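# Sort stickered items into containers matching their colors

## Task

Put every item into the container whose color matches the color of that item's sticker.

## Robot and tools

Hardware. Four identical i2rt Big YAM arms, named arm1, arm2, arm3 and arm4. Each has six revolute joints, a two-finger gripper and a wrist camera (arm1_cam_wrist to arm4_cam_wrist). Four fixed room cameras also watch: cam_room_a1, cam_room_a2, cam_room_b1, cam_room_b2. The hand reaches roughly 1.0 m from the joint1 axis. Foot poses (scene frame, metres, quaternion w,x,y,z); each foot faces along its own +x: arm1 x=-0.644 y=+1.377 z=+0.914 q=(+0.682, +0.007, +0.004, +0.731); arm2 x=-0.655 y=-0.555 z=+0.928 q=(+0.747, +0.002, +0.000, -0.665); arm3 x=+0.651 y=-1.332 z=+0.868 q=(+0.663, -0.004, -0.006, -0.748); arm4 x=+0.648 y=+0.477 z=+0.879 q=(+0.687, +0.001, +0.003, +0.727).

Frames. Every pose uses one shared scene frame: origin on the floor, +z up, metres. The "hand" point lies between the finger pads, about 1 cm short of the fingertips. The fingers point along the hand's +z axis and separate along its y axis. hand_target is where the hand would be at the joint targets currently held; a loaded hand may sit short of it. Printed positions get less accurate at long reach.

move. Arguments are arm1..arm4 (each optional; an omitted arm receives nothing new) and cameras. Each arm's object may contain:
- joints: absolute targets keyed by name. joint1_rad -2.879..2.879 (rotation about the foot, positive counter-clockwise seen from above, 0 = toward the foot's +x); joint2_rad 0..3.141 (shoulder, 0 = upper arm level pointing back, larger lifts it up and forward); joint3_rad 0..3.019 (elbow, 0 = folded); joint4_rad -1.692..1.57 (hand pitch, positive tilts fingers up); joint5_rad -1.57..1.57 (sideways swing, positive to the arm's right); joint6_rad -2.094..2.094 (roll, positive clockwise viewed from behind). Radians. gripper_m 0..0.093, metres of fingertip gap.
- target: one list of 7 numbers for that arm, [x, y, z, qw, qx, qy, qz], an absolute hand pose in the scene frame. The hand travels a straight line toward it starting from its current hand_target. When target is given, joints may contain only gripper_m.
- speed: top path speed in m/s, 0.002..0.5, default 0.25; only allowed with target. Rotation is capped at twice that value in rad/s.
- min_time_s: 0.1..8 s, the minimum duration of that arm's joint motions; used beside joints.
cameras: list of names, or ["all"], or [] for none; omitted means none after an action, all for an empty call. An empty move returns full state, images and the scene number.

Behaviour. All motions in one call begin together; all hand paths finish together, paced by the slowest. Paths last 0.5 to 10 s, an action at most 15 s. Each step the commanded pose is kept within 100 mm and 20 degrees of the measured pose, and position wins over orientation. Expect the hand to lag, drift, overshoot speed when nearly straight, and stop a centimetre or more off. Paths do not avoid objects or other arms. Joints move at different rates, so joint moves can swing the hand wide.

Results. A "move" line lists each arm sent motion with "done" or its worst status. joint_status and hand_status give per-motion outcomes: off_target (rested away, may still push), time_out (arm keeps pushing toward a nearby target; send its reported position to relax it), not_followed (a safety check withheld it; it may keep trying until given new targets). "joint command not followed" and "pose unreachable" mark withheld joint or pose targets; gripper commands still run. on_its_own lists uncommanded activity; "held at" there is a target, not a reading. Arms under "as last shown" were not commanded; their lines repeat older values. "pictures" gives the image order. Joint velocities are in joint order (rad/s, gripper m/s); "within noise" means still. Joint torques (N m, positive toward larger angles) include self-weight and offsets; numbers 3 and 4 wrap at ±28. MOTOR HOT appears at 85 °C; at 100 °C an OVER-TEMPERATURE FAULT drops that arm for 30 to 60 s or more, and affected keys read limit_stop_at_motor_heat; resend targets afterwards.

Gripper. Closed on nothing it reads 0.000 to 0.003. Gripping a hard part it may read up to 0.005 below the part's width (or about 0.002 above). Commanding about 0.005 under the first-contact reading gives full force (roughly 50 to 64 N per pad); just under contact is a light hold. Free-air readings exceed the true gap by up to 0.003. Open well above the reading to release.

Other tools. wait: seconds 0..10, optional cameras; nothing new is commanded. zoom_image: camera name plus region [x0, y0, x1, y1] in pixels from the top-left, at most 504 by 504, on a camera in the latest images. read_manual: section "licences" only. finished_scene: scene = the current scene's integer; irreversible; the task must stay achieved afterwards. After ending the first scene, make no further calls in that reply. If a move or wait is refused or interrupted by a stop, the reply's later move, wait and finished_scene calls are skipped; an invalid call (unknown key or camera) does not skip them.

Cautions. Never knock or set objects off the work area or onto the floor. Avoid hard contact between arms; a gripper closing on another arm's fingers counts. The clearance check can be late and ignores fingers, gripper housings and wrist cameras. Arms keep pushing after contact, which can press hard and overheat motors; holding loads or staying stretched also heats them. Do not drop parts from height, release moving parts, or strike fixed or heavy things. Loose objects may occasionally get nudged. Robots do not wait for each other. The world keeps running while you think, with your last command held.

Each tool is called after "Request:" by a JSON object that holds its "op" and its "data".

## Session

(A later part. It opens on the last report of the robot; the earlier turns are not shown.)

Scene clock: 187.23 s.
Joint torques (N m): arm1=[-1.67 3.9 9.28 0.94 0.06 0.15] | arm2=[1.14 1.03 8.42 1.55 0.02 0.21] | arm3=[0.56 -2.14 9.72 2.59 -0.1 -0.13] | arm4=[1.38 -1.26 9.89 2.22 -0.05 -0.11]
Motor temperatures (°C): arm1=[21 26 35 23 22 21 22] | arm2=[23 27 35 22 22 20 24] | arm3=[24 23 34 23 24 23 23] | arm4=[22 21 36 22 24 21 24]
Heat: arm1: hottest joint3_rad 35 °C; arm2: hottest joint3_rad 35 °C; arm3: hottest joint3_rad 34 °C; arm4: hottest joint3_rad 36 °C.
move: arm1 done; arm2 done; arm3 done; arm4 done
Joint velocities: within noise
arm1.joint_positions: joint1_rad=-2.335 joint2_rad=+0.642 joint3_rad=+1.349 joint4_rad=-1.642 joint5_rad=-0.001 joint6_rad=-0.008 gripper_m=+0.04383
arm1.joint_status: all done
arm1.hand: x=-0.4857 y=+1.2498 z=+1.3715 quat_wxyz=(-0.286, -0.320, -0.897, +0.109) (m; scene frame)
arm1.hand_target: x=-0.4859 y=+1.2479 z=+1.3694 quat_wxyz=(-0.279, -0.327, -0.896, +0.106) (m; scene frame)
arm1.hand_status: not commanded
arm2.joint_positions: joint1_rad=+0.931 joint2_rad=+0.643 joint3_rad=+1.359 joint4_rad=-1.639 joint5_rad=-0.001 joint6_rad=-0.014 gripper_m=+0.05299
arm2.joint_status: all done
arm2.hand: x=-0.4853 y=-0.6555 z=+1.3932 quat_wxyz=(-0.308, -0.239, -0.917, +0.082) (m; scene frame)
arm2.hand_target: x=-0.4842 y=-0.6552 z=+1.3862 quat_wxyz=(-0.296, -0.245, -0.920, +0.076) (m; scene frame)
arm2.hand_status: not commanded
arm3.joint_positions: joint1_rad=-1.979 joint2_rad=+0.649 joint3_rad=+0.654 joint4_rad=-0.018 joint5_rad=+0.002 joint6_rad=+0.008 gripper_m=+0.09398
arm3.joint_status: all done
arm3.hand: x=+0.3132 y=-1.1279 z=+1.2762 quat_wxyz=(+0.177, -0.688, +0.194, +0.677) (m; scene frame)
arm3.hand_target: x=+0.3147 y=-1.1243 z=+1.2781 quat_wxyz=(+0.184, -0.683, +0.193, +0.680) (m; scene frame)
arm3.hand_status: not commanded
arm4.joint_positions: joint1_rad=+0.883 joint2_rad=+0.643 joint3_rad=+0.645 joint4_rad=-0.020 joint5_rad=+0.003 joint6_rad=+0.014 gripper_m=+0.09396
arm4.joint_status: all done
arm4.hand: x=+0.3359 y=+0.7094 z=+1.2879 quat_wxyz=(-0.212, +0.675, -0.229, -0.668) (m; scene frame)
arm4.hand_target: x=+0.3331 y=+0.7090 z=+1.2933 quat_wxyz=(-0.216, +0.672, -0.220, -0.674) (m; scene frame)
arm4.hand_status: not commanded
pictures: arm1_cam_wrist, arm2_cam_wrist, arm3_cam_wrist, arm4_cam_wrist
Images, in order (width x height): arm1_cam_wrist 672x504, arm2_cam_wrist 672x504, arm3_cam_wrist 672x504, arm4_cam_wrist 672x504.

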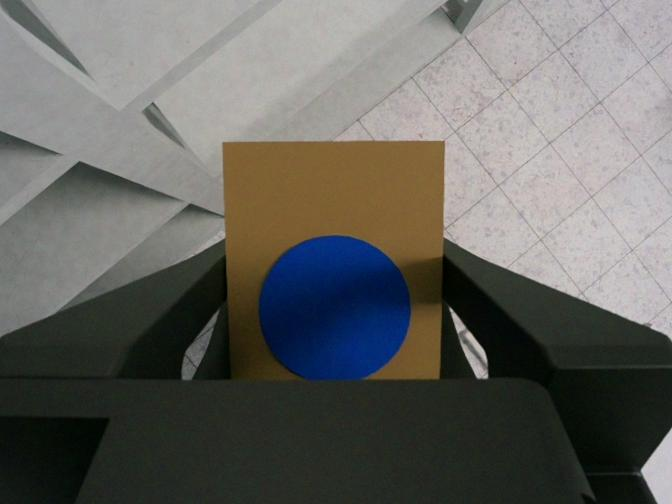

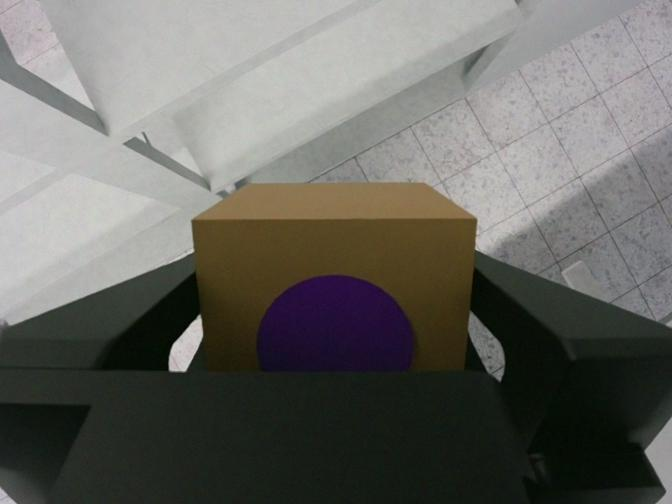

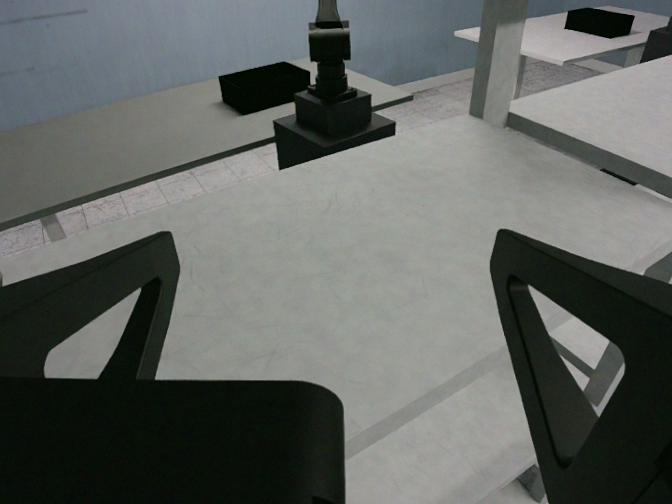

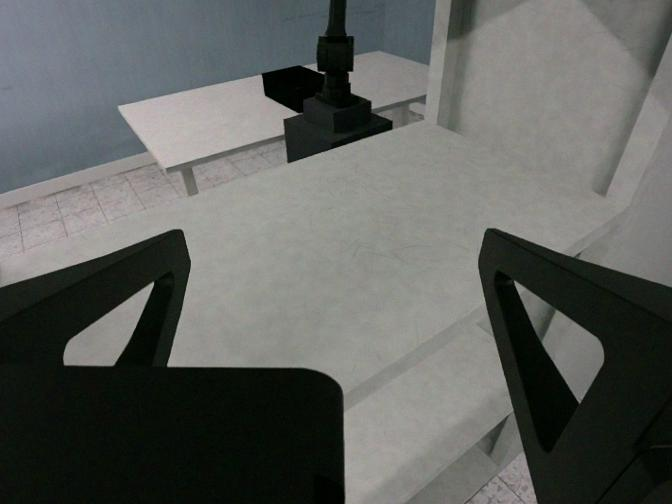

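Request:
{"op": "move", "data": {"arm1": {"target":[-0.40,1.175,1.20,0.2430,0.3320,0.9071,-0.0889]}, "arm2": {"target":[-0.386,-0.709,1.20,0.1844,0.2524,0.9486,-0.0491]}}}

Request:
{"op": "move", "data": {"arm1": {"target":[-0.02,0.85,1.19,0.2430,0.3320,0.9071,-0.0889],"speed":0.2}, "arm2": {"target":[0.0,-0.93,1.19,0.1844,0.2524,0.9486,-0.0491],"speed":0.2}, "cameras": ["arm1_cam_wrist","arm2_cam_wrist","arm3_cam_wrist","arm4_cam_wrist"]}}

Scene clock: 209.50 s.
Joint torques (N m): arm1=[-2.9 -1.03 12.23 1.88 -0.02 0.07] | arm2=[1.55 -5.95 10.89 2.28 0.13 0.21] | arm3=[0.73 -2.14 9.78 2.59 -0.1 -0.13] | arm4=[1.38 -1.44 9.98 2.19 -0.02 -0.1]
Motor temperatures (°C): arm1=[21 25 34 23 22 21 23] | arm2=[23 26 33 22 22 20 25] | arm3=[24 23 32 23 24 23 23] | arm4=[22 21 37 22 24 21 24]
Heat: arm1: hottest joint3_rad 34 °C; arm2: hottest joint3_rad 33 °C; arm3: hottest joint3_rad 32 °C; arm4: hottest joint3_rad 37 °C.
move: arm1 off_target; arm2 done
Joint velocities: within noise
arm1.joint_positions: joint1_rad=-2.335 joint2_rad=+0.809 joint3_rad=+0.932 joint4_rad=-1.194 joint5_rad=-0.006 joint6_rad=-0.006 gripper_m=+0.04383
arm1.joint_status: not commanded
arm1.hand: x=-0.4029 y=+1.1799 z=+1.1904 quat_wxyz=(-0.226, -0.327, -0.914, +0.084) (m; scene frame)
arm1.hand_target: x=-0.4002 y=+1.1751 z=+1.2001 quat_wxyz=(-0.243, -0.332, -0.907, +0.089) (m; scene frame)
arm1.hand_status: off_target (0.011 m and 2.3 deg from the pose sent, 0.206 m and 5.8 deg at the start)
arm2.joint_positions: joint1_rad=+0.934 joint2_rad=+0.896 joint3_rad=+0.984 joint4_rad=-1.296 joint5_rad=+0.003 joint6_rad=-0.008 gripper_m=+0.05299
arm2.joint_status: not commanded
arm2.hand: x=-0.3898 y=-0.7094 z=+1.1984 quat_wxyz=(-0.174, -0.250, -0.951, +0.047) (m; scene frame)
arm2.hand_target: x=-0.3860 y=-0.7090 z=+1.2002 quat_wxyz=(-0.185, -0.252, -0.949, +0.049) (m; scene frame)
arm2.hand_status: done (0.004 m and 1.3 deg from the pose sent, 0.224 m and 15.2 deg at the start)
arm3, arm4: as last shown
pictures: none

Scene clock: 213.17 s.
Joint torques (N m): arm1=[-3.14 -20.48 17.18 0.8 -0.1 0.07] | arm2=[0.91 -24.06 18.29 0.87 0.03 0.15] | arm3=[0.5 -2.2 9.73 2.58 -0.11 -0.12] | arm4=[1.14 -1.49 9.92 2.13 -0.01 -0.1]
Motor temperatures (°C): arm1=[21 25 34 23 22 21 23] | arm2=[23 26 34 22 22 20 25] | arm3=[24 23 31 23 24 23 23] | arm4=[22 21 38 22 24 21 24]
Heat: arm1: hottest joint3_rad 34 °C; arm2: hottest joint3_rad 34 °C; arm3: hottest joint3_rad 31 °C; arm4: hottest joint3_rad 38 °C.
move: arm1 off_target; arm2 off_target
Joint velocities: within noise
arm1.joint_positions: joint1_rad=-2.335 joint2_rad=+2.292 joint3_rad=+2.594 joint4_rad=-1.378 joint5_rad=-0.007 joint6_rad=-0.006 gripper_m=+0.04383
arm1.joint_status: not commanded
arm1.hand: x=-0.0210 y=+0.8612 z=+1.1681 quat_wxyz=(-0.223, -0.327, -0.915, +0.082) (m; scene frame)
arm1.hand_target: x=-0.0212 y=+0.8509 z=+1.1896 quat_wxyz=(-0.244, -0.332, -0.907, +0.089) (m; scene frame)
arm1.hand_status: off_target (0.025 m and 2.6 deg from the pose sent, 0.505 m and 2.3 deg at the start)
arm2.joint_positions: joint1_rad=+0.936 joint2_rad=+2.135 joint3_rad=+2.274 joint4_rad=-1.384 joint5_rad=+0.003 joint6_rad=-0.008 gripper_m=+0.05299
arm2.joint_status: not commanded
arm2.hand: x=-0.0137 y=-0.9230 z=+1.1599 quat_wxyz=(-0.156, -0.250, -0.955, +0.042) (m; scene frame)
arm2.hand_target: x=-0.0022 y=-0.9289 z=+1.1897 quat_wxyz=(-0.186, -0.252, -0.948, +0.049) (m; scene frame)
arm2.hand_status: off_target (0.034 m and 3.4 deg from the pose sent, 0.448 m and 1.3 deg at the start)
arm3, arm4: as last shown
pictures: arm1_cam_wrist, arm2_cam_wrist, arm3_cam_wrist, arm4_cam_wrist
Images, in order (width x height): arm1_cam_wrist 672x504, arm2_cam_wrist 672x504, arm3_cam_wrist 672x504, arm4_cam_wrist 672x504.

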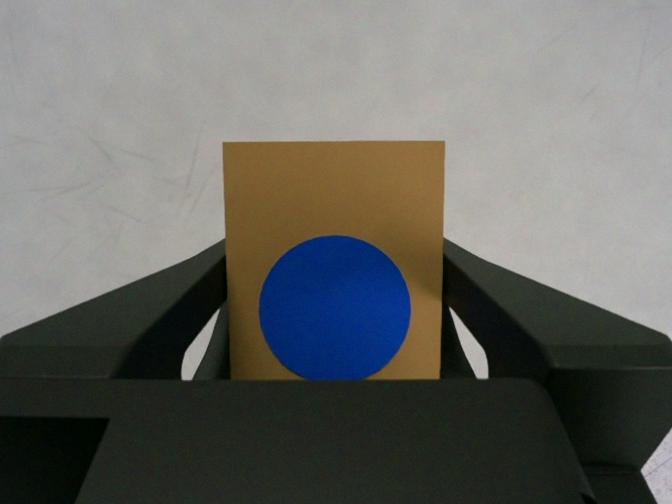

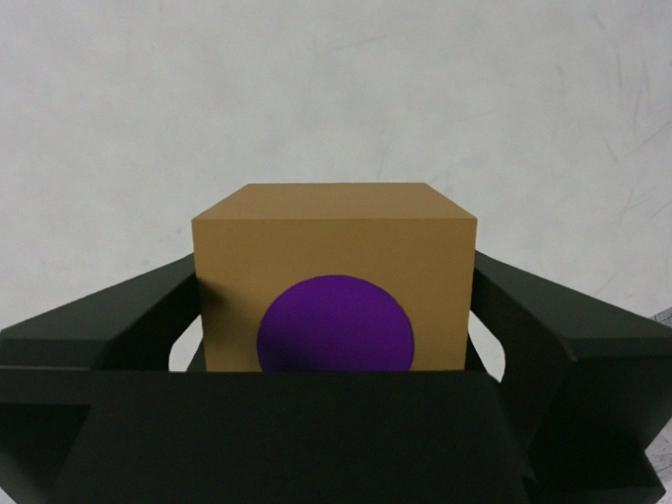

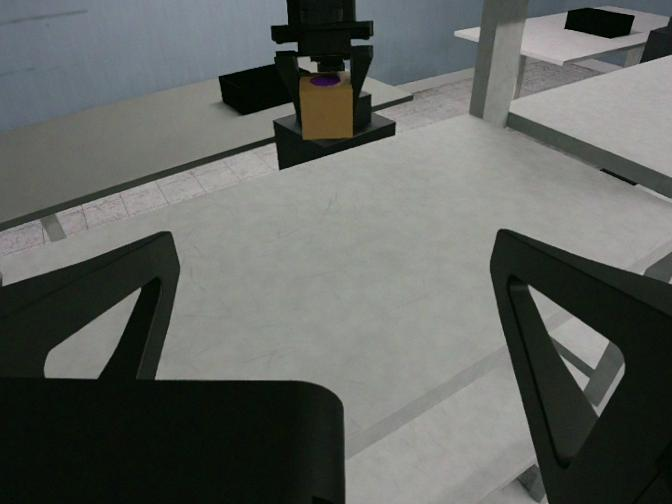

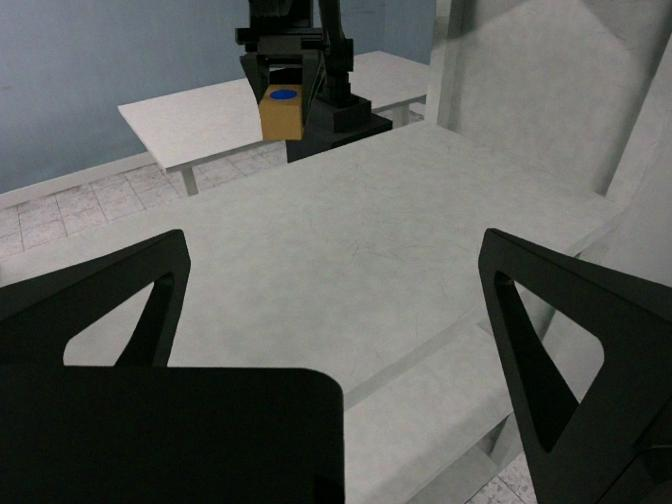

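Request:
{"op": "move", "data": {"arm1": {"target":[-0.02,0.84,1.135,0.2549,0.3308,0.9038,-0.0933],"speed":0.1}, "arm2": {"target":[0.01,-0.935,1.15,0.2009,0.2515,0.9452,-0.0535],"speed":0.1}, "cameras": ["arm3_cam_wrist","arm4_cam_wrist"]}}

Request:
{"op": "zoom_image", "data": {"camera": "arm3_cam_wrist", "region": [250, 40, 450, 190]}}

Request:
{"op": "zoom_image", "data": {"camera": "arm4_cam_wrist", "region": [200, 40, 400, 190]}}

Scene clock: 240.03 s.
Joint torques (N m): arm1=[-2.96 -24.59 12.37 1.98 -0.07 -0.04] | arm2=[0.91 -24.47 10.44 2.41 0.07 0.16] | arm3=[0.5 -2.2 9.78 2.58 -0.1 -0.13] | arm4=[1.14 -1.44 9.95 2.28 -0.06 -0.11]
Motor temperatures (°C): arm1=[21 26 37 23 22 21 23] | arm2=[23 29 41 22 22 20 25] | arm3=[24 23 30 23 24 23 23] | arm4=[22 21 38 22 24 21 24]
Heat: arm1: hottest joint3_rad 37 °C; arm2: hottest joint3_rad 41 °C; arm3: hottest joint3_rad 30 °C; arm4: hottest joint3_rad 38 °C.
move: arm1 off_target; arm2 off_target
Joint velocities: within noise
arm1.joint_positions: joint1_rad=-2.346 joint2_rad=+2.267 joint3_rad=+2.369 joint4_rad=-1.171 joint5_rad=-0.012 joint6_rad=-0.006 gripper_m=+0.04383
arm1.joint_status: not commanded
arm1.hand: x=-0.0189 y=+0.8482 z=+1.1016 quat_wxyz=(-0.227, -0.331, -0.912, +0.082) (m; scene frame)
arm1.hand_target: x=-0.0208 y=+0.8406 z=+1.1349 quat_wxyz=(-0.255, -0.331, -0.904, +0.093) (m; scene frame)
arm1.hand_status: off_target (0.034 m and 3.6 deg from the pose sent, 0.039 m and 4.1 deg at the start)
arm2.joint_positions: joint1_rad=+0.936 joint2_rad=+2.135 joint3_rad=+2.252 joint4_rad=-1.269 joint5_rad=+0.003 joint6_rad=-0.008 gripper_m=+0.05299
arm2.joint_status: not commanded
arm2.hand: x=+0.0058 y=-0.9342 z=+1.1600 quat_wxyz=(-0.200, -0.248, -0.946, +0.054) (m; scene frame)
arm2.hand_target: x=+0.0098 y=-0.9350 z=+1.1499 quat_wxyz=(-0.201, -0.252, -0.945, +0.054) (m; scene frame)
arm2.hand_status: off_target (0.011 m and 0.5 deg from the pose sent, 0.028 m and 5.4 deg at the start)
arm3, arm4: as last shown
pictures: arm3_cam_wrist, arm4_cam_wrist
Images, in order (width x height): arm3_cam_wrist 672x504, arm4_cam_wrist 672x504.

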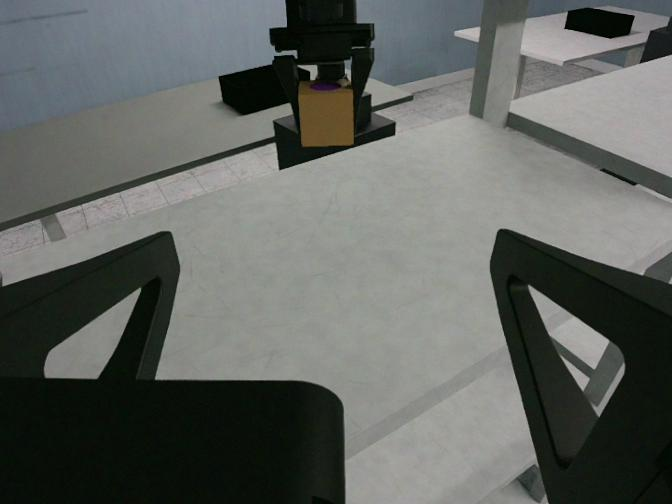

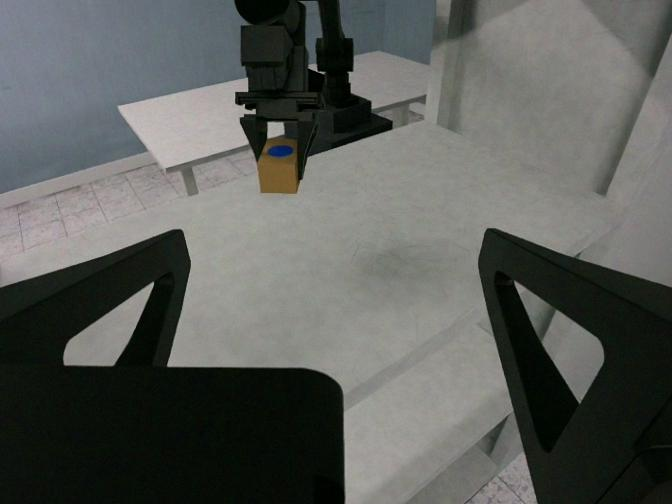

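Scaled by 2.520.

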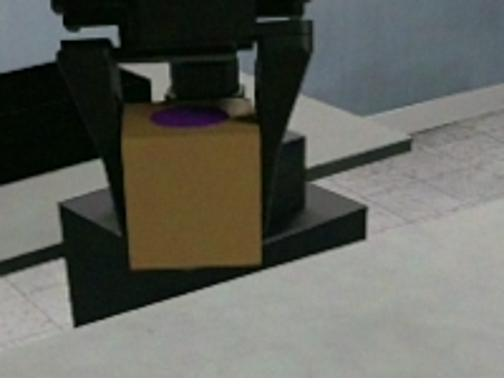

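Scaled by 2.520.

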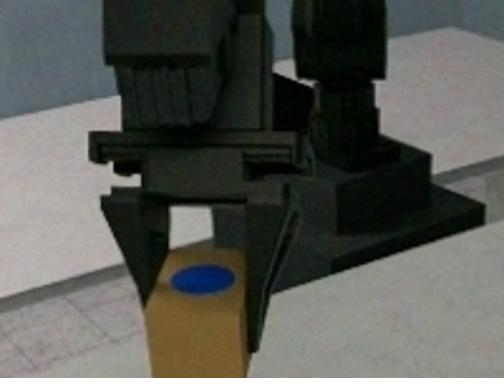

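Request:
{"op": "move", "data": {"arm1": {"target":[-0.02,0.84,1.12,0.2549,0.3308,0.9038,-0.0933],"speed":0.08}, "arm2": {"target":[0.01,-0.935,1.125,0.2009,0.2515,0.9452,-0.0535],"speed":0.08}, "cameras": ["arm3_cam_wrist","arm4_cam_wrist"]}}

Request:
{"op": "zoom_image", "data": {"camera": "arm4_cam_wrist", "region": [200, 90, 400, 240]}}

Request:
{"op": "zoom_image", "data": {"camera": "arm3_cam_wrist", "region": [250, 70, 450, 220]}}

Scene clock: 254.40 s.
Joint torques (N m): arm1=[-2.08 -25.29 11.75 2.07 -0.05 0.05] | arm2=[0.97 -24.88 10.54 2.39 0.07 0.16] | arm3=[0.67 -2.26 9.77 2.63 -0.11 -0.13] | arm4=[0.97 -1.61 10.13 2.33 -0.05 -0.1]
Motor temperatures (°C): arm1=[21 27 36 23 22 21 23] | arm2=[23 30 38 22 22 20 25] | arm3=[24 23 30 23 24 23 23] | arm4=[22 21 38 22 24 21 24]
Heat: arm1: hottest joint3_rad 36 °C; arm2: hottest joint3_rad 38 °C; arm3: hottest joint3_rad 30 °C; arm4: hottest joint3_rad 38 °C.
move: arm1 off_target; arm2 done
Joint velocities: within noise
arm1.joint_positions: joint1_rad=-2.346 joint2_rad=+2.266 joint3_rad=+2.326 joint4_rad=-1.128 joint5_rad=-0.012 joint6_rad=-0.006 gripper_m=+0.04383
arm1.joint_status: not commanded
arm1.hand: x=-0.0182 y=+0.8474 z=+1.0867 quat_wxyz=(-0.228, -0.331, -0.912, +0.083) (m; scene frame)
arm1.hand_target: x=-0.0206 y=+0.8404 z=+1.1198 quat_wxyz=(-0.255, -0.331, -0.904, +0.093) (m; scene frame)
arm1.hand_status: off_target (0.034 m and 3.4 deg from the pose sent, 0.020 m and 3.6 deg at the start)
arm2.joint_positions: joint1_rad=+0.936 joint2_rad=+2.135 joint3_rad=+2.177 joint4_rad=-1.200 joint5_rad=+0.003 joint6_rad=-0.008 gripper_m=+0.05299
arm2.joint_status: not commanded
arm2.hand: x=+0.0067 y=-0.9346 z=+1.1308 quat_wxyz=(-0.198, -0.248, -0.947, +0.053) (m; scene frame)
arm2.hand_target: x=+0.0099 y=-0.9351 z=+1.1249 quat_wxyz=(-0.201, -0.252, -0.945, +0.054) (m; scene frame)
arm2.hand_status: done (0.007 m and 0.6 deg from the pose sent, 0.035 m and 0.5 deg at the start)
arm3, arm4: as last shown
pictures: arm3_cam_wrist, arm4_cam_wrist
Images, in order (width x height): arm3_cam_wrist 672x504, arm4_cam_wrist 672x504.

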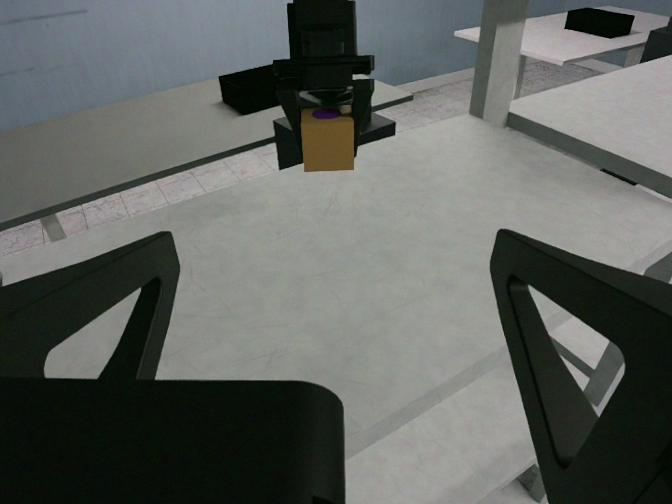

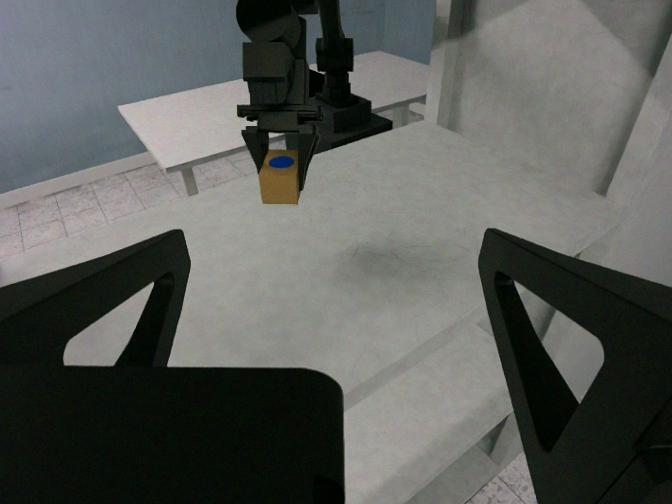

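Scaled by 2.520.

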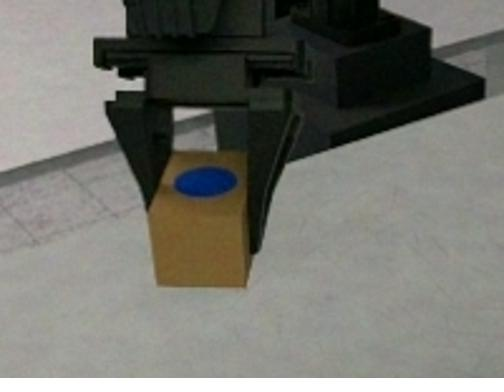

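Scaled by 2.520.

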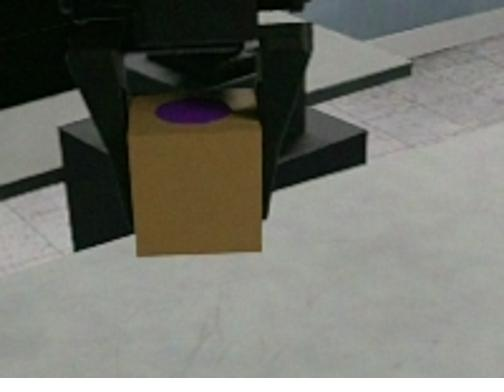

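Request:
{"op": "move", "data": {"arm1": {"target":[-0.02,0.84,1.108,0.2549,0.3308,0.9038,-0.0933],"speed":0.08}, "arm2": {"target":[0.01,-0.935,1.102,0.2009,0.2515,0.9452,-0.0535],"speed":0.08}, "cameras": []}}

Request:
{"op": "move", "data": {"arm1": {"target":[-0.02,0.84,1.098,0.2549,0.3308,0.9038,-0.0933],"speed":0.08}, "arm2": {"target":[0.01,-0.935,1.090,0.2009,0.2515,0.9452,-0.0535],"speed":0.08}, "cameras": ["arm3_cam_wrist","arm4_cam_wrist"]}}

Request:
{"op": "zoom_image", "data": {"camera": "arm4_cam_wrist", "region": [200, 90, 400, 240]}}

Request:
{"op": "zoom_image", "data": {"camera": "arm3_cam_wrist", "region": [250, 70, 450, 220]}}

Scene clock: 266.93 s.
Joint torques (N m): arm1=[-2.78 -25.29 11.62 1.76 -0.07 -0.01] | arm2=[0.97 -24.82 10.51 2.4 0.06 0.16] | arm3=[0.62 -2.26 9.76 2.63 -0.1 -0.13] | arm4=[0.79 -1.38 9.92 2.21 -0.01 -0.08]
Motor temperatures (°C): arm1=[21 29 37 23 22 21 23] | arm2=[23 30 36 22 22 20 25] | arm3=[24 23 30 23 24 23 23] | arm4=[22 21 38 22 24 21 24]
Heat: arm1: hottest joint3_rad 37 °C; arm2: hottest joint3_rad 36 °C; arm3: hottest joint3_rad 30 °C; arm4: hottest joint3_rad 38 °C.
move: arm1 off_target; arm2 done
Joint velocities: within noise
arm1.joint_positions: joint1_rad=-2.346 joint2_rad=+2.262 joint3_rad=+2.289 joint4_rad=-1.094 joint5_rad=-0.012 joint6_rad=-0.006 gripper_m=+0.04383
arm1.joint_status: not commanded
arm1.hand: x=-0.0185 y=+0.8475 z=+1.0750 quat_wxyz=(-0.228, -0.331, -0.912, +0.083) (m; scene frame)
arm1.hand_target: x=-0.0206 y=+0.8404 z=+1.1078 quat_wxyz=(-0.255, -0.331, -0.904, +0.093) (m; scene frame)
arm1.hand_status: off_target (0.034 m and 3.4 deg from the pose sent, 0.023 m and 3.4 deg at the start)
arm2.joint_positions: joint1_rad=+0.936 joint2_rad=+2.135 joint3_rad=+2.117 joint4_rad=-1.140 joint5_rad=+0.003 joint6_rad=-0.008 gripper_m=+0.05299
arm2.joint_status: not commanded
arm2.hand: x=+0.0072 y=-0.9347 z=+1.1083 quat_wxyz=(-0.198, -0.248, -0.947, +0.053) (m; scene frame)
arm2.hand_target: x=+0.0099 y=-0.9351 z=+1.1020 quat_wxyz=(-0.201, -0.252, -0.945, +0.054) (m; scene frame)
arm2.hand_status: done (0.007 m and 0.6 deg from the pose sent, 0.029 m and 0.6 deg at the start)
arm3, arm4: as last shown
pictures: none
No camera images: "cameras" was empty.

Scene clock: 267.90 s.
Joint torques (N m): arm1=[-2.78 -24.88 11.63 1.89 -0.06 0] | arm2=[1.03 -24.82 10.39 2.43 0.06 0.16] | arm3=[0.56 -2.26 9.76 2.63 -0.11 -0.13] | arm4=[1.2 -1.96 9.88 2.15 0 -0.08]
Motor temperatures (°C): arm1=[21 29 37 23 22 21 23] | arm2=[23 30 36 22 22 20 25] | arm3=[24 23 30 23 24 23 23] | arm4=[22 21 38 22 24 21 24]
Heat: arm1: hottest joint3_rad 37 °C; arm2: hottest joint3_rad 36 °C; arm3: hottest joint3_rad 30 °C; arm4: hottest joint3_rad 38 °C.
move: arm1 off_target; arm2 done
Joint velocities: within noise
arm1.joint_positions: joint1_rad=-2.346 joint2_rad=+2.260 joint3_rad=+2.261 joint4_rad=-1.066 joint5_rad=-0.012 joint6_rad=-0.006 gripper_m=+0.04383
arm1.joint_status: not commanded
arm1.hand: x=-0.0187 y=+0.8476 z=+1.0659 quat_wxyz=(-0.229, -0.331, -0.912, +0.083) (m; scene frame)
arm1.hand_target: x=-0.0205 y=+0.8403 z=+1.0981 quat_wxyz=(-0.255, -0.331, -0.904, +0.093) (m; scene frame)
arm1.hand_status: off_target (0.033 m and 3.3 deg from the pose sent, 0.024 m and 3.4 deg at the start)
arm2.joint_positions: joint1_rad=+0.936 joint2_rad=+2.135 joint3_rad=+2.090 joint4_rad=-1.110 joint5_rad=+0.003 joint6_rad=-0.008 gripper_m=+0.05299
arm2.joint_status: not commanded
arm2.hand: x=+0.0074 y=-0.9348 z=+1.0981 quat_wxyz=(-0.199, -0.248, -0.947, +0.054) (m; scene frame)
arm2.hand_target: x=+0.0098 y=-0.9351 z=+1.0899 quat_wxyz=(-0.201, -0.252, -0.945, +0.054) (m; scene frame)
arm2.hand_status: done (0.009 m and 0.5 deg from the pose sent, 0.019 m and 0.6 deg at the start)
arm3, arm4: as last shown
pictures: arm3_cam_wrist, arm4_cam_wrist
Images, in order (width x height): arm3_cam_wrist 672x504, arm4_cam_wrist 672x504.

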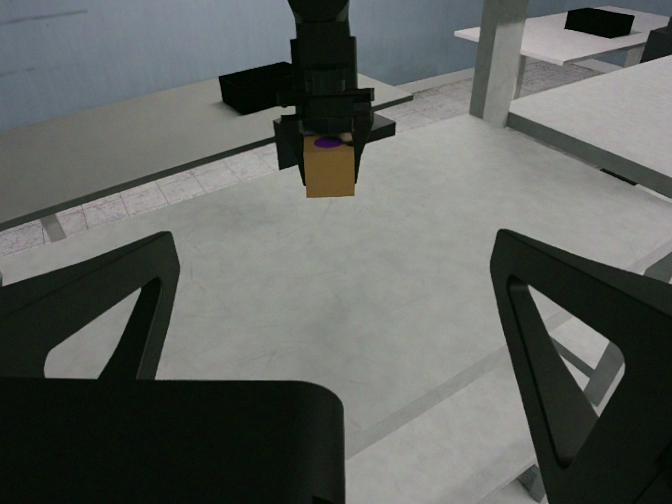

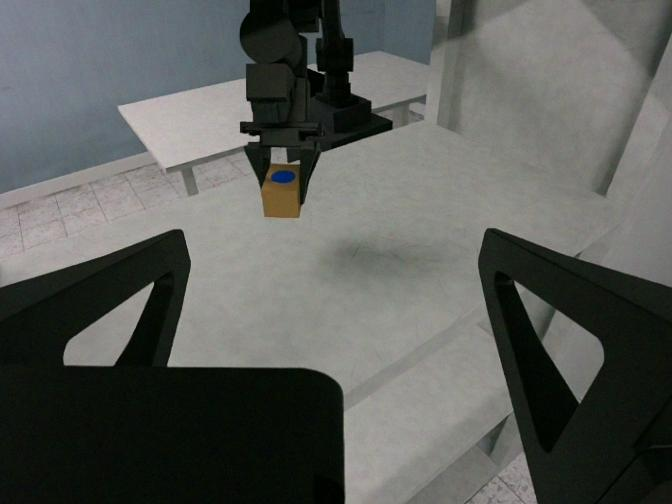

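Scaled by 2.520.

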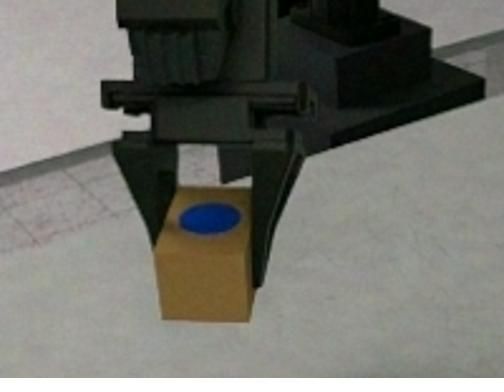

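Scaled by 2.520.

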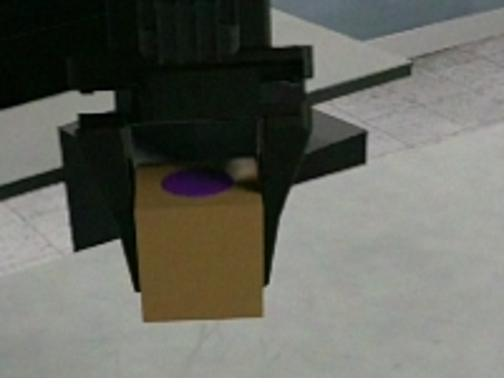

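Request:
{"op": "move", "data": {"arm1": {"target":[-0.02,0.84,1.086,0.2549,0.3308,0.9038,-0.0933],"speed":0.08}, "arm2": {"target":[0.01,-0.935,1.075,0.2009,0.2515,0.9452,-0.0535],"speed":0.08}}}

Request:
{"op": "move", "data": {"arm1": {"target":[-0.02,0.84,1.076,0.2549,0.3308,0.9038,-0.0933],"speed":0.08}, "arm2": {"target":[0.01,-0.935,1.062,0.2009,0.2515,0.9452,-0.0535],"speed":0.08}, "cameras": ["arm3_cam_wrist","arm4_cam_wrist"]}}

Request:
{"op": "zoom_image", "data": {"camera": "arm4_cam_wrist", "region": [200, 120, 440, 300]}}

Request:
{"op": "zoom_image", "data": {"camera": "arm3_cam_wrist", "region": [230, 120, 470, 300]}}

Scene clock: 276.60 s.
Joint torques (N m): arm1=[-2.32 -24.82 11.64 1.99 -0.05 0.01] | arm2=[0.97 -24.41 10.37 2.41 0.06 0.16] | arm3=[0.56 -2.14 9.76 2.62 -0.09 -0.14] | arm4=[1.03 -1.44 10 2.26 -0.02 -0.09]
Motor temperatures (°C): arm1=[21 30 36 23 21 21 23] | arm2=[23 30 35 22 22 20 25] | arm3=[24 23 30 23 24 23 23] | arm4=[22 21 38 22 24 21 24]
Heat: arm1: hottest joint3_rad 36 °C; arm2: hottest joint3_rad 35 °C; arm3: hottest joint3_rad 30 °C; arm4: hottest joint3_rad 38 °C.
move: arm1 off_target; arm2 off_target
Joint velocities: within noise
arm1.joint_positions: joint1_rad=-2.346 joint2_rad=+2.258 joint3_rad=+2.228 joint4_rad=-1.035 joint5_rad=-0.012 joint6_rad=-0.006 gripper_m=+0.04383
arm1.joint_status: not commanded
arm1.hand: x=-0.0193 y=+0.8480 z=+1.0546 quat_wxyz=(-0.229, -0.331, -0.912, +0.083) (m; scene frame)
arm1.hand_target: x=-0.0206 y=+0.8404 z=+1.0858 quat_wxyz=(-0.255, -0.331, -0.904, +0.093) (m; scene frame)
arm1.hand_status: off_target (0.032 m and 3.3 deg from the pose sent, 0.022 m and 3.4 deg at the start)
arm2.joint_positions: joint1_rad=+0.936 joint2_rad=+2.135 joint3_rad=+2.057 joint4_rad=-1.073 joint5_rad=+0.003 joint6_rad=-0.008 gripper_m=+0.05299
arm2.joint_status: not commanded
arm2.hand: x=+0.0075 y=-0.9348 z=+1.0860 quat_wxyz=(-0.201, -0.248, -0.946, +0.054) (m; scene frame)
arm2.hand_target: x=+0.0098 y=-0.9350 z=+1.0750 quat_wxyz=(-0.201, -0.252, -0.945, +0.054) (m; scene frame)
arm2.hand_status: off_target (0.011 m and 0.5 deg from the pose sent, 0.023 m and 0.5 deg at the start)
arm3, arm4: as last shown
pictures: none

Scene clock: 277.57 s.
Joint torques (N m): arm1=[-2.73 -23.82 11.59 1.99 -0.07 0.03] | arm2=[0.91 -23.88 10.37 2.44 0.07 0.16] | arm3=[0.67 -2.2 9.74 2.62 -0.1 -0.12] | arm4=[0.91 -1.44 10.06 2.18 -0.06 -0.09]
Motor temperatures (°C): arm1=[21 29 36 23 21 21 23] | arm2=[23 30 35 22 22 20 25] | arm3=[24 23 30 23 24 23 23] | arm4=[22 21 38 22 24 21 24]
Heat: arm1: hottest joint3_rad 36 °C; arm2: hottest joint3_rad 35 °C; arm3: hottest joint3_rad 30 °C; arm4: hottest joint3_rad 38 °C.
move: arm1 off_target; arm2 off_target
Joint velocities: within noise
arm1.joint_positions: joint1_rad=-2.346 joint2_rad=+2.258 joint3_rad=+2.204 joint4_rad=-1.009 joint5_rad=-0.012 joint6_rad=-0.006 gripper_m=+0.04383
arm1.joint_status: not commanded
arm1.hand: x=-0.0195 y=+0.8480 z=+1.0459 quat_wxyz=(-0.230, -0.331, -0.912, +0.083) (m; scene frame)
arm1.hand_target: x=-0.0205 y=+0.8403 z=+1.0759 quat_wxyz=(-0.255, -0.331, -0.904, +0.093) (m; scene frame)
arm1.hand_status: off_target (0.031 m and 3.2 deg from the pose sent, 0.023 m and 3.3 deg at the start)
arm2.joint_positions: joint1_rad=+0.936 joint2_rad=+2.135 joint3_rad=+2.031 joint4_rad=-1.042 joint5_rad=+0.003 joint6_rad=-0.008 gripper_m=+0.05299
arm2.joint_status: not commanded
arm2.hand: x=+0.0076 y=-0.9348 z=+1.0763 quat_wxyz=(-0.203, -0.247, -0.946, +0.055) (m; scene frame)
arm2.hand_target: x=+0.0097 y=-0.9350 z=+1.0620 quat_wxyz=(-0.201, -0.252, -0.945, +0.054) (m; scene frame)
arm2.hand_status: off_target (0.015 m and 0.6 deg from the pose sent, 0.024 m and 0.5 deg at the start)
arm3.joint_positions: joint1_rad=-1.979 joint2_rad=+0.649 joint3_rad=+0.654 joint4_rad=-0.018 joint5_rad=+0.002 joint6_rad=+0.008 gripper_m=+0.09398
arm3.joint_status: not commanded
arm3.hand: x=+0.3132 y=-1.1279 z=+1.2762 quat_wxyz=(+0.177, -0.688, +0.194, +0.677) (m; scene frame)
arm3.hand_target: x=+0.3147 y=-1.1243 z=+1.2781 quat_wxyz=(+0.184, -0.683, +0.193, +0.680) (m; scene frame)
arm3.hand_status: not commanded
arm4.joint_positions: joint1_rad=+0.883 joint2_rad=+0.643 joint3_rad=+0.645 joint4_rad=-0.020 joint5_rad=+0.003 joint6_rad=+0.014 gripper_m=+0.09396
arm4.joint_status: not commanded
arm4.hand: x=+0.3359 y=+0.7094 z=+1.2879 quat_wxyz=(-0.212, +0.675, -0.229, -0.668) (m; scene frame)
arm4.hand_target: x=+0.3331 y=+0.7090 z=+1.2933 quat_wxyz=(-0.216, +0.672, -0.220, -0.674) (m; scene frame)
arm4.hand_status: not commanded
pictures: arm3_cam_wrist, arm4_cam_wrist
Images, in order (width x height): arm3_cam_wrist 672x504, arm4_cam_wrist 672x504.

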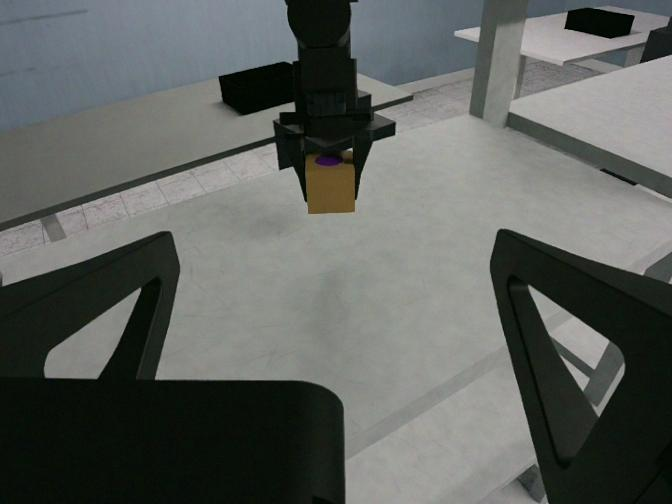

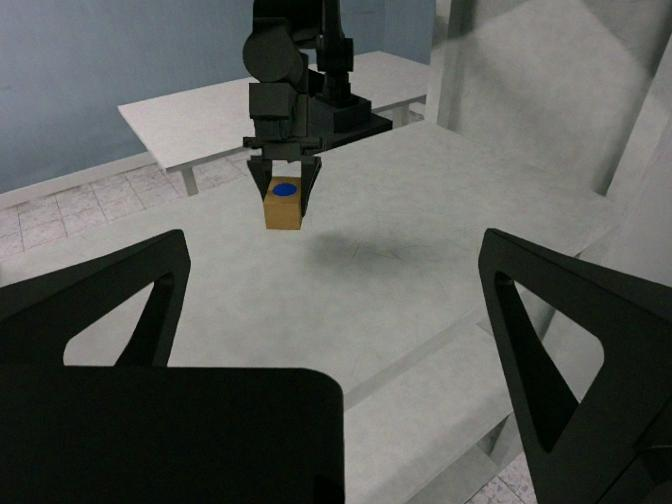

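Scaled by 2.100.

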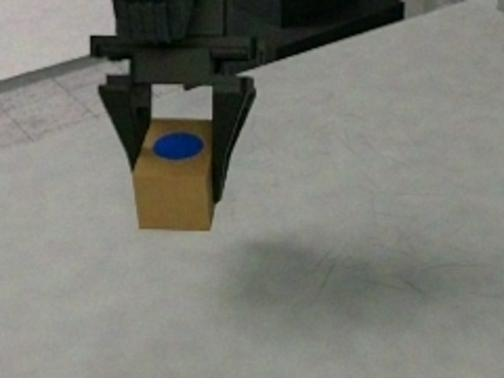

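Scaled by 2.100.

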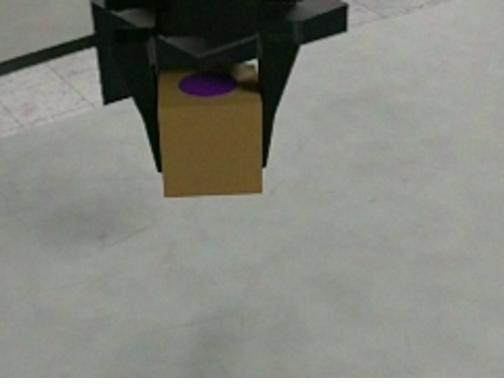

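Request:
{"op": "move", "data": {"arm1": {"target":[-0.02,0.84,1.060,0.2549,0.3308,0.9038,-0.0933],"speed":0.08}, "arm2": {"target":[0.01,-0.935,1.040,0.2009,0.2515,0.9452,-0.0535],"speed":0.08}, "cameras": ["arm3_cam_wrist","arm4_cam_wrist"]}}

Request:
{"op": "zoom_image", "data": {"camera": "arm4_cam_wrist", "region": [200, 120, 440, 300]}}

Request:
{"op": "zoom_image", "data": {"camera": "arm3_cam_wrist", "region": [230, 120, 470, 300]}}

Scene clock: 285.43 s.
Joint torques (N m): arm1=[-2.78 -24.12 11.58 1.89 -0.07 0.01] | arm2=[0.79 -23.12 10.36 2.44 0.07 0.16] | arm3=[0.5 -2.2 9.77 2.62 -0.1 -0.14] | arm4=[1.44 -1.49 9.94 2.18 0.01 -0.08]
Motor temperatures (°C): arm1=[21 29 36 23 21 21 23] | arm2=[23 31 34 22 22 20 25] | arm3=[24 23 30 23 24 23 23] | arm4=[22 21 38 22 24 21 24]
Heat: arm1: hottest joint3_rad 36 °C; arm2: hottest joint3_rad 34 °C; arm3: hottest joint3_rad 30 °C; arm4: hottest joint3_rad 38 °C.
move: arm1 off_target; arm2 off_target
Joint velocities: within noise
arm1.joint_positions: joint1_rad=-2.346 joint2_rad=+2.257 joint3_rad=+2.168 joint4_rad=-0.970 joint5_rad=-0.012 joint6_rad=-0.006 gripper_m=+0.04383
arm1.joint_status: not commanded
arm1.hand: x=-0.0199 y=+0.8483 z=+1.0326 quat_wxyz=(-0.232, -0.330, -0.911, +0.084) (m; scene frame)
arm1.hand_target: x=-0.0204 y=+0.8403 z=+1.0599 quat_wxyz=(-0.255, -0.331, -0.904, +0.093) (m; scene frame)
arm1.hand_status: off_target (0.029 m and 3.0 deg from the pose sent, 0.016 m and 3.2 deg at the start)
arm2.joint_positions: joint1_rad=+0.936 joint2_rad=+2.135 joint3_rad=+1.989 joint4_rad=-0.991 joint5_rad=+0.003 joint6_rad=-0.008 gripper_m=+0.05299
arm2.joint_status: not commanded
arm2.hand: x=+0.0077 y=-0.9348 z=+1.0613 quat_wxyz=(-0.208, -0.247, -0.945, +0.056) (m; scene frame)
arm2.hand_target: x=+0.0094 y=-0.9348 z=+1.0402 quat_wxyz=(-0.201, -0.252, -0.945, +0.054) (m; scene frame)
arm2.hand_status: off_target (0.021 m and 0.9 deg from the pose sent, 0.036 m and 0.6 deg at the start)
arm3, arm4: as last shown
pictures: arm3_cam_wrist, arm4_cam_wrist
Images, in order (width x height): arm3_cam_wrist 672x504, arm4_cam_wrist 672x504.

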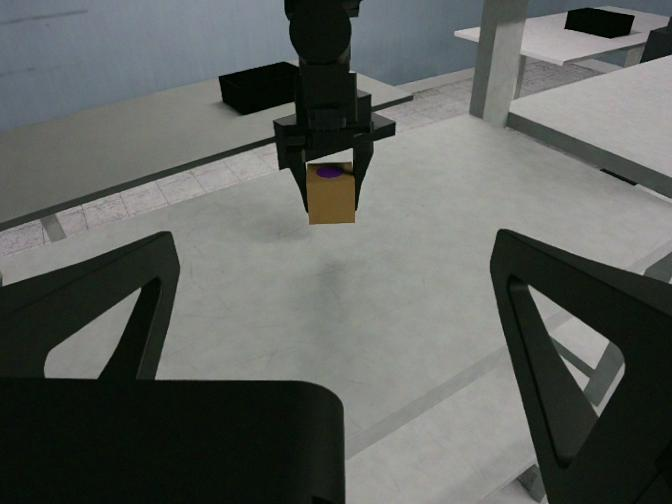

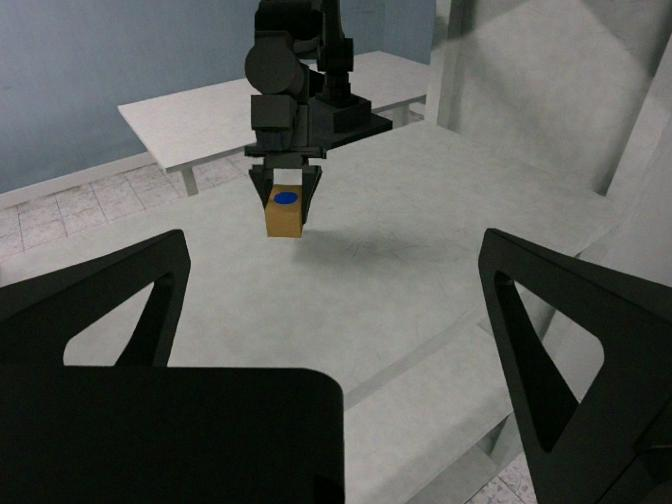

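Scaled by 2.100.

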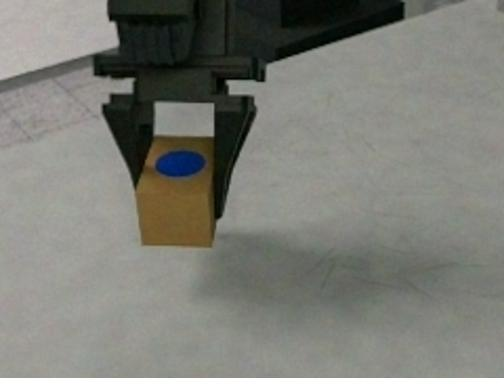

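Scaled by 2.100.

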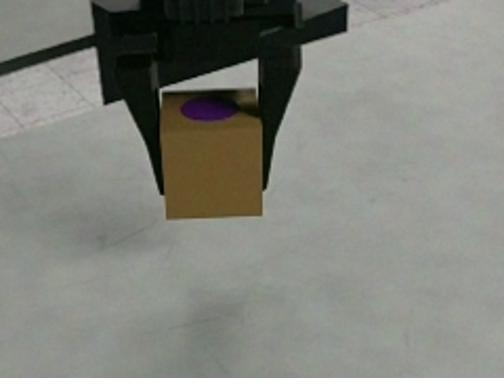

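Request:
{"op": "move", "data": {"arm1": {"target":[-0.02,0.84,1.048,0.2549,0.3308,0.9038,-0.0933],"speed":0.08}, "arm2": {"target":[0.01,-0.935,1.010,0.2009,0.2515,0.9452,-0.0535],"speed":0.08}, "cameras": ["arm3_cam_wrist","arm4_cam_wrist"]}}

Request:
{"op": "zoom_image", "data": {"camera": "arm4_cam_wrist", "region": [200, 150, 400, 300]}}

Request:
{"op": "zoom_image", "data": {"camera": "arm3_cam_wrist", "region": [230, 150, 430, 300]}}

Scene clock: 295.27 s.
Joint torques (N m): arm1=[-2.73 -24 11.55 1.99 -0.03 0.03] | arm2=[0.79 -23 10.39 2.4 0.06 0.16] | arm3=[0.62 -2.2 9.73 2.59 -0.1 -0.12] | arm4=[1.38 -1.32 10.02 2.13 -0.01 -0.08]
Motor temperatures (°C): arm1=[21 29 36 23 21 21 23] | arm2=[23 31 34 22 22 20 25] | arm3=[24 23 30 23 24 23 23] | arm4=[22 21 38 22 24 21 24]
Heat: arm1: hottest joint3_rad 36 °C; arm2: hottest joint3_rad 34 °C; arm3: hottest joint3_rad 30 °C; arm4: hottest joint3_rad 38 °C.
move: arm1 off_target; arm2 off_target
Joint velocities: within noise
arm1.joint_positions: joint1_rad=-2.346 joint2_rad=+2.257 joint3_rad=+2.144 joint4_rad=-0.942 joint5_rad=-0.012 joint6_rad=-0.006 gripper_m=+0.04383
arm1.joint_status: not commanded
arm1.hand: x=-0.0201 y=+0.8483 z=+1.0240 quat_wxyz=(-0.233, -0.330, -0.911, +0.085) (m; scene frame)
arm1.hand_target: x=-0.0204 y=+0.8402 z=+1.0479 quat_wxyz=(-0.255, -0.331, -0.904, +0.093) (m; scene frame)
arm1.hand_status: off_target (0.025 m and 2.8 deg from the pose sent, 0.017 m and 3.0 deg at the start)
arm2.joint_positions: joint1_rad=+0.936 joint2_rad=+2.151 joint3_rad=+1.940 joint4_rad=-0.925 joint5_rad=+0.003 joint6_rad=-0.008 gripper_m=+0.05299
arm2.joint_status: not commanded
arm2.hand: x=+0.0081 y=-0.9350 z=+1.0329 quat_wxyz=(-0.208, -0.247, -0.945, +0.056) (m; scene frame)
arm2.hand_target: x=+0.0092 y=-0.9347 z=+1.0101 quat_wxyz=(-0.201, -0.252, -0.945, +0.054) (m; scene frame)
arm2.hand_status: off_target (0.023 m and 1.0 deg from the pose sent, 0.051 m and 0.9 deg at the start)
arm3, arm4: as last shown
pictures: arm3_cam_wrist, arm4_cam_wrist
Images, in order (width x height): arm3_cam_wrist 672x504, arm4_cam_wrist 672x504.

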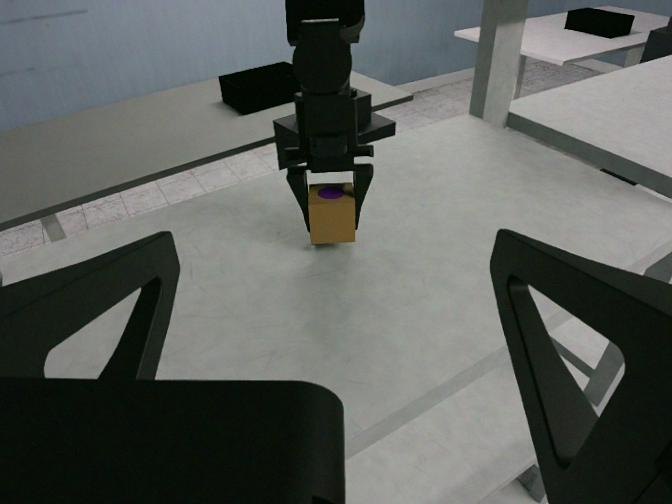

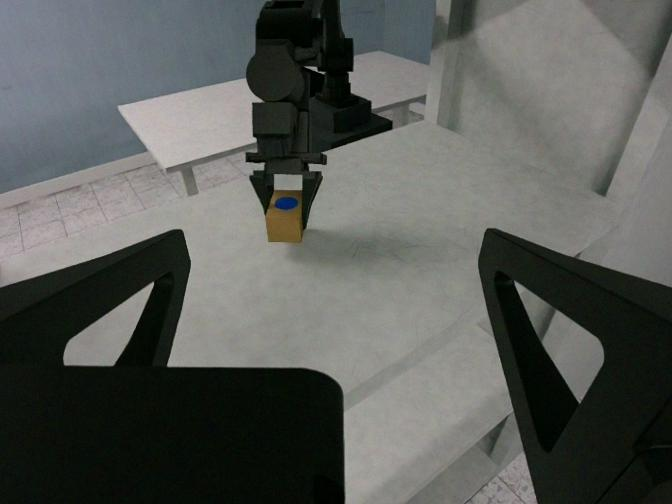

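Scaled by 2.520.

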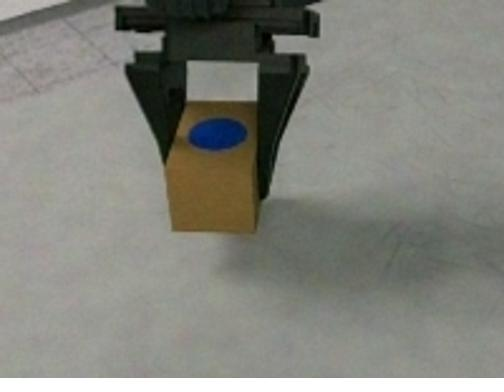

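Scaled by 2.520.

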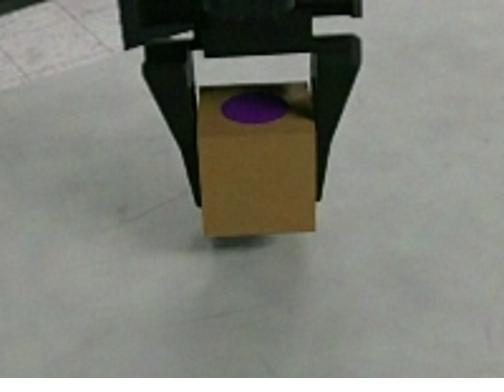

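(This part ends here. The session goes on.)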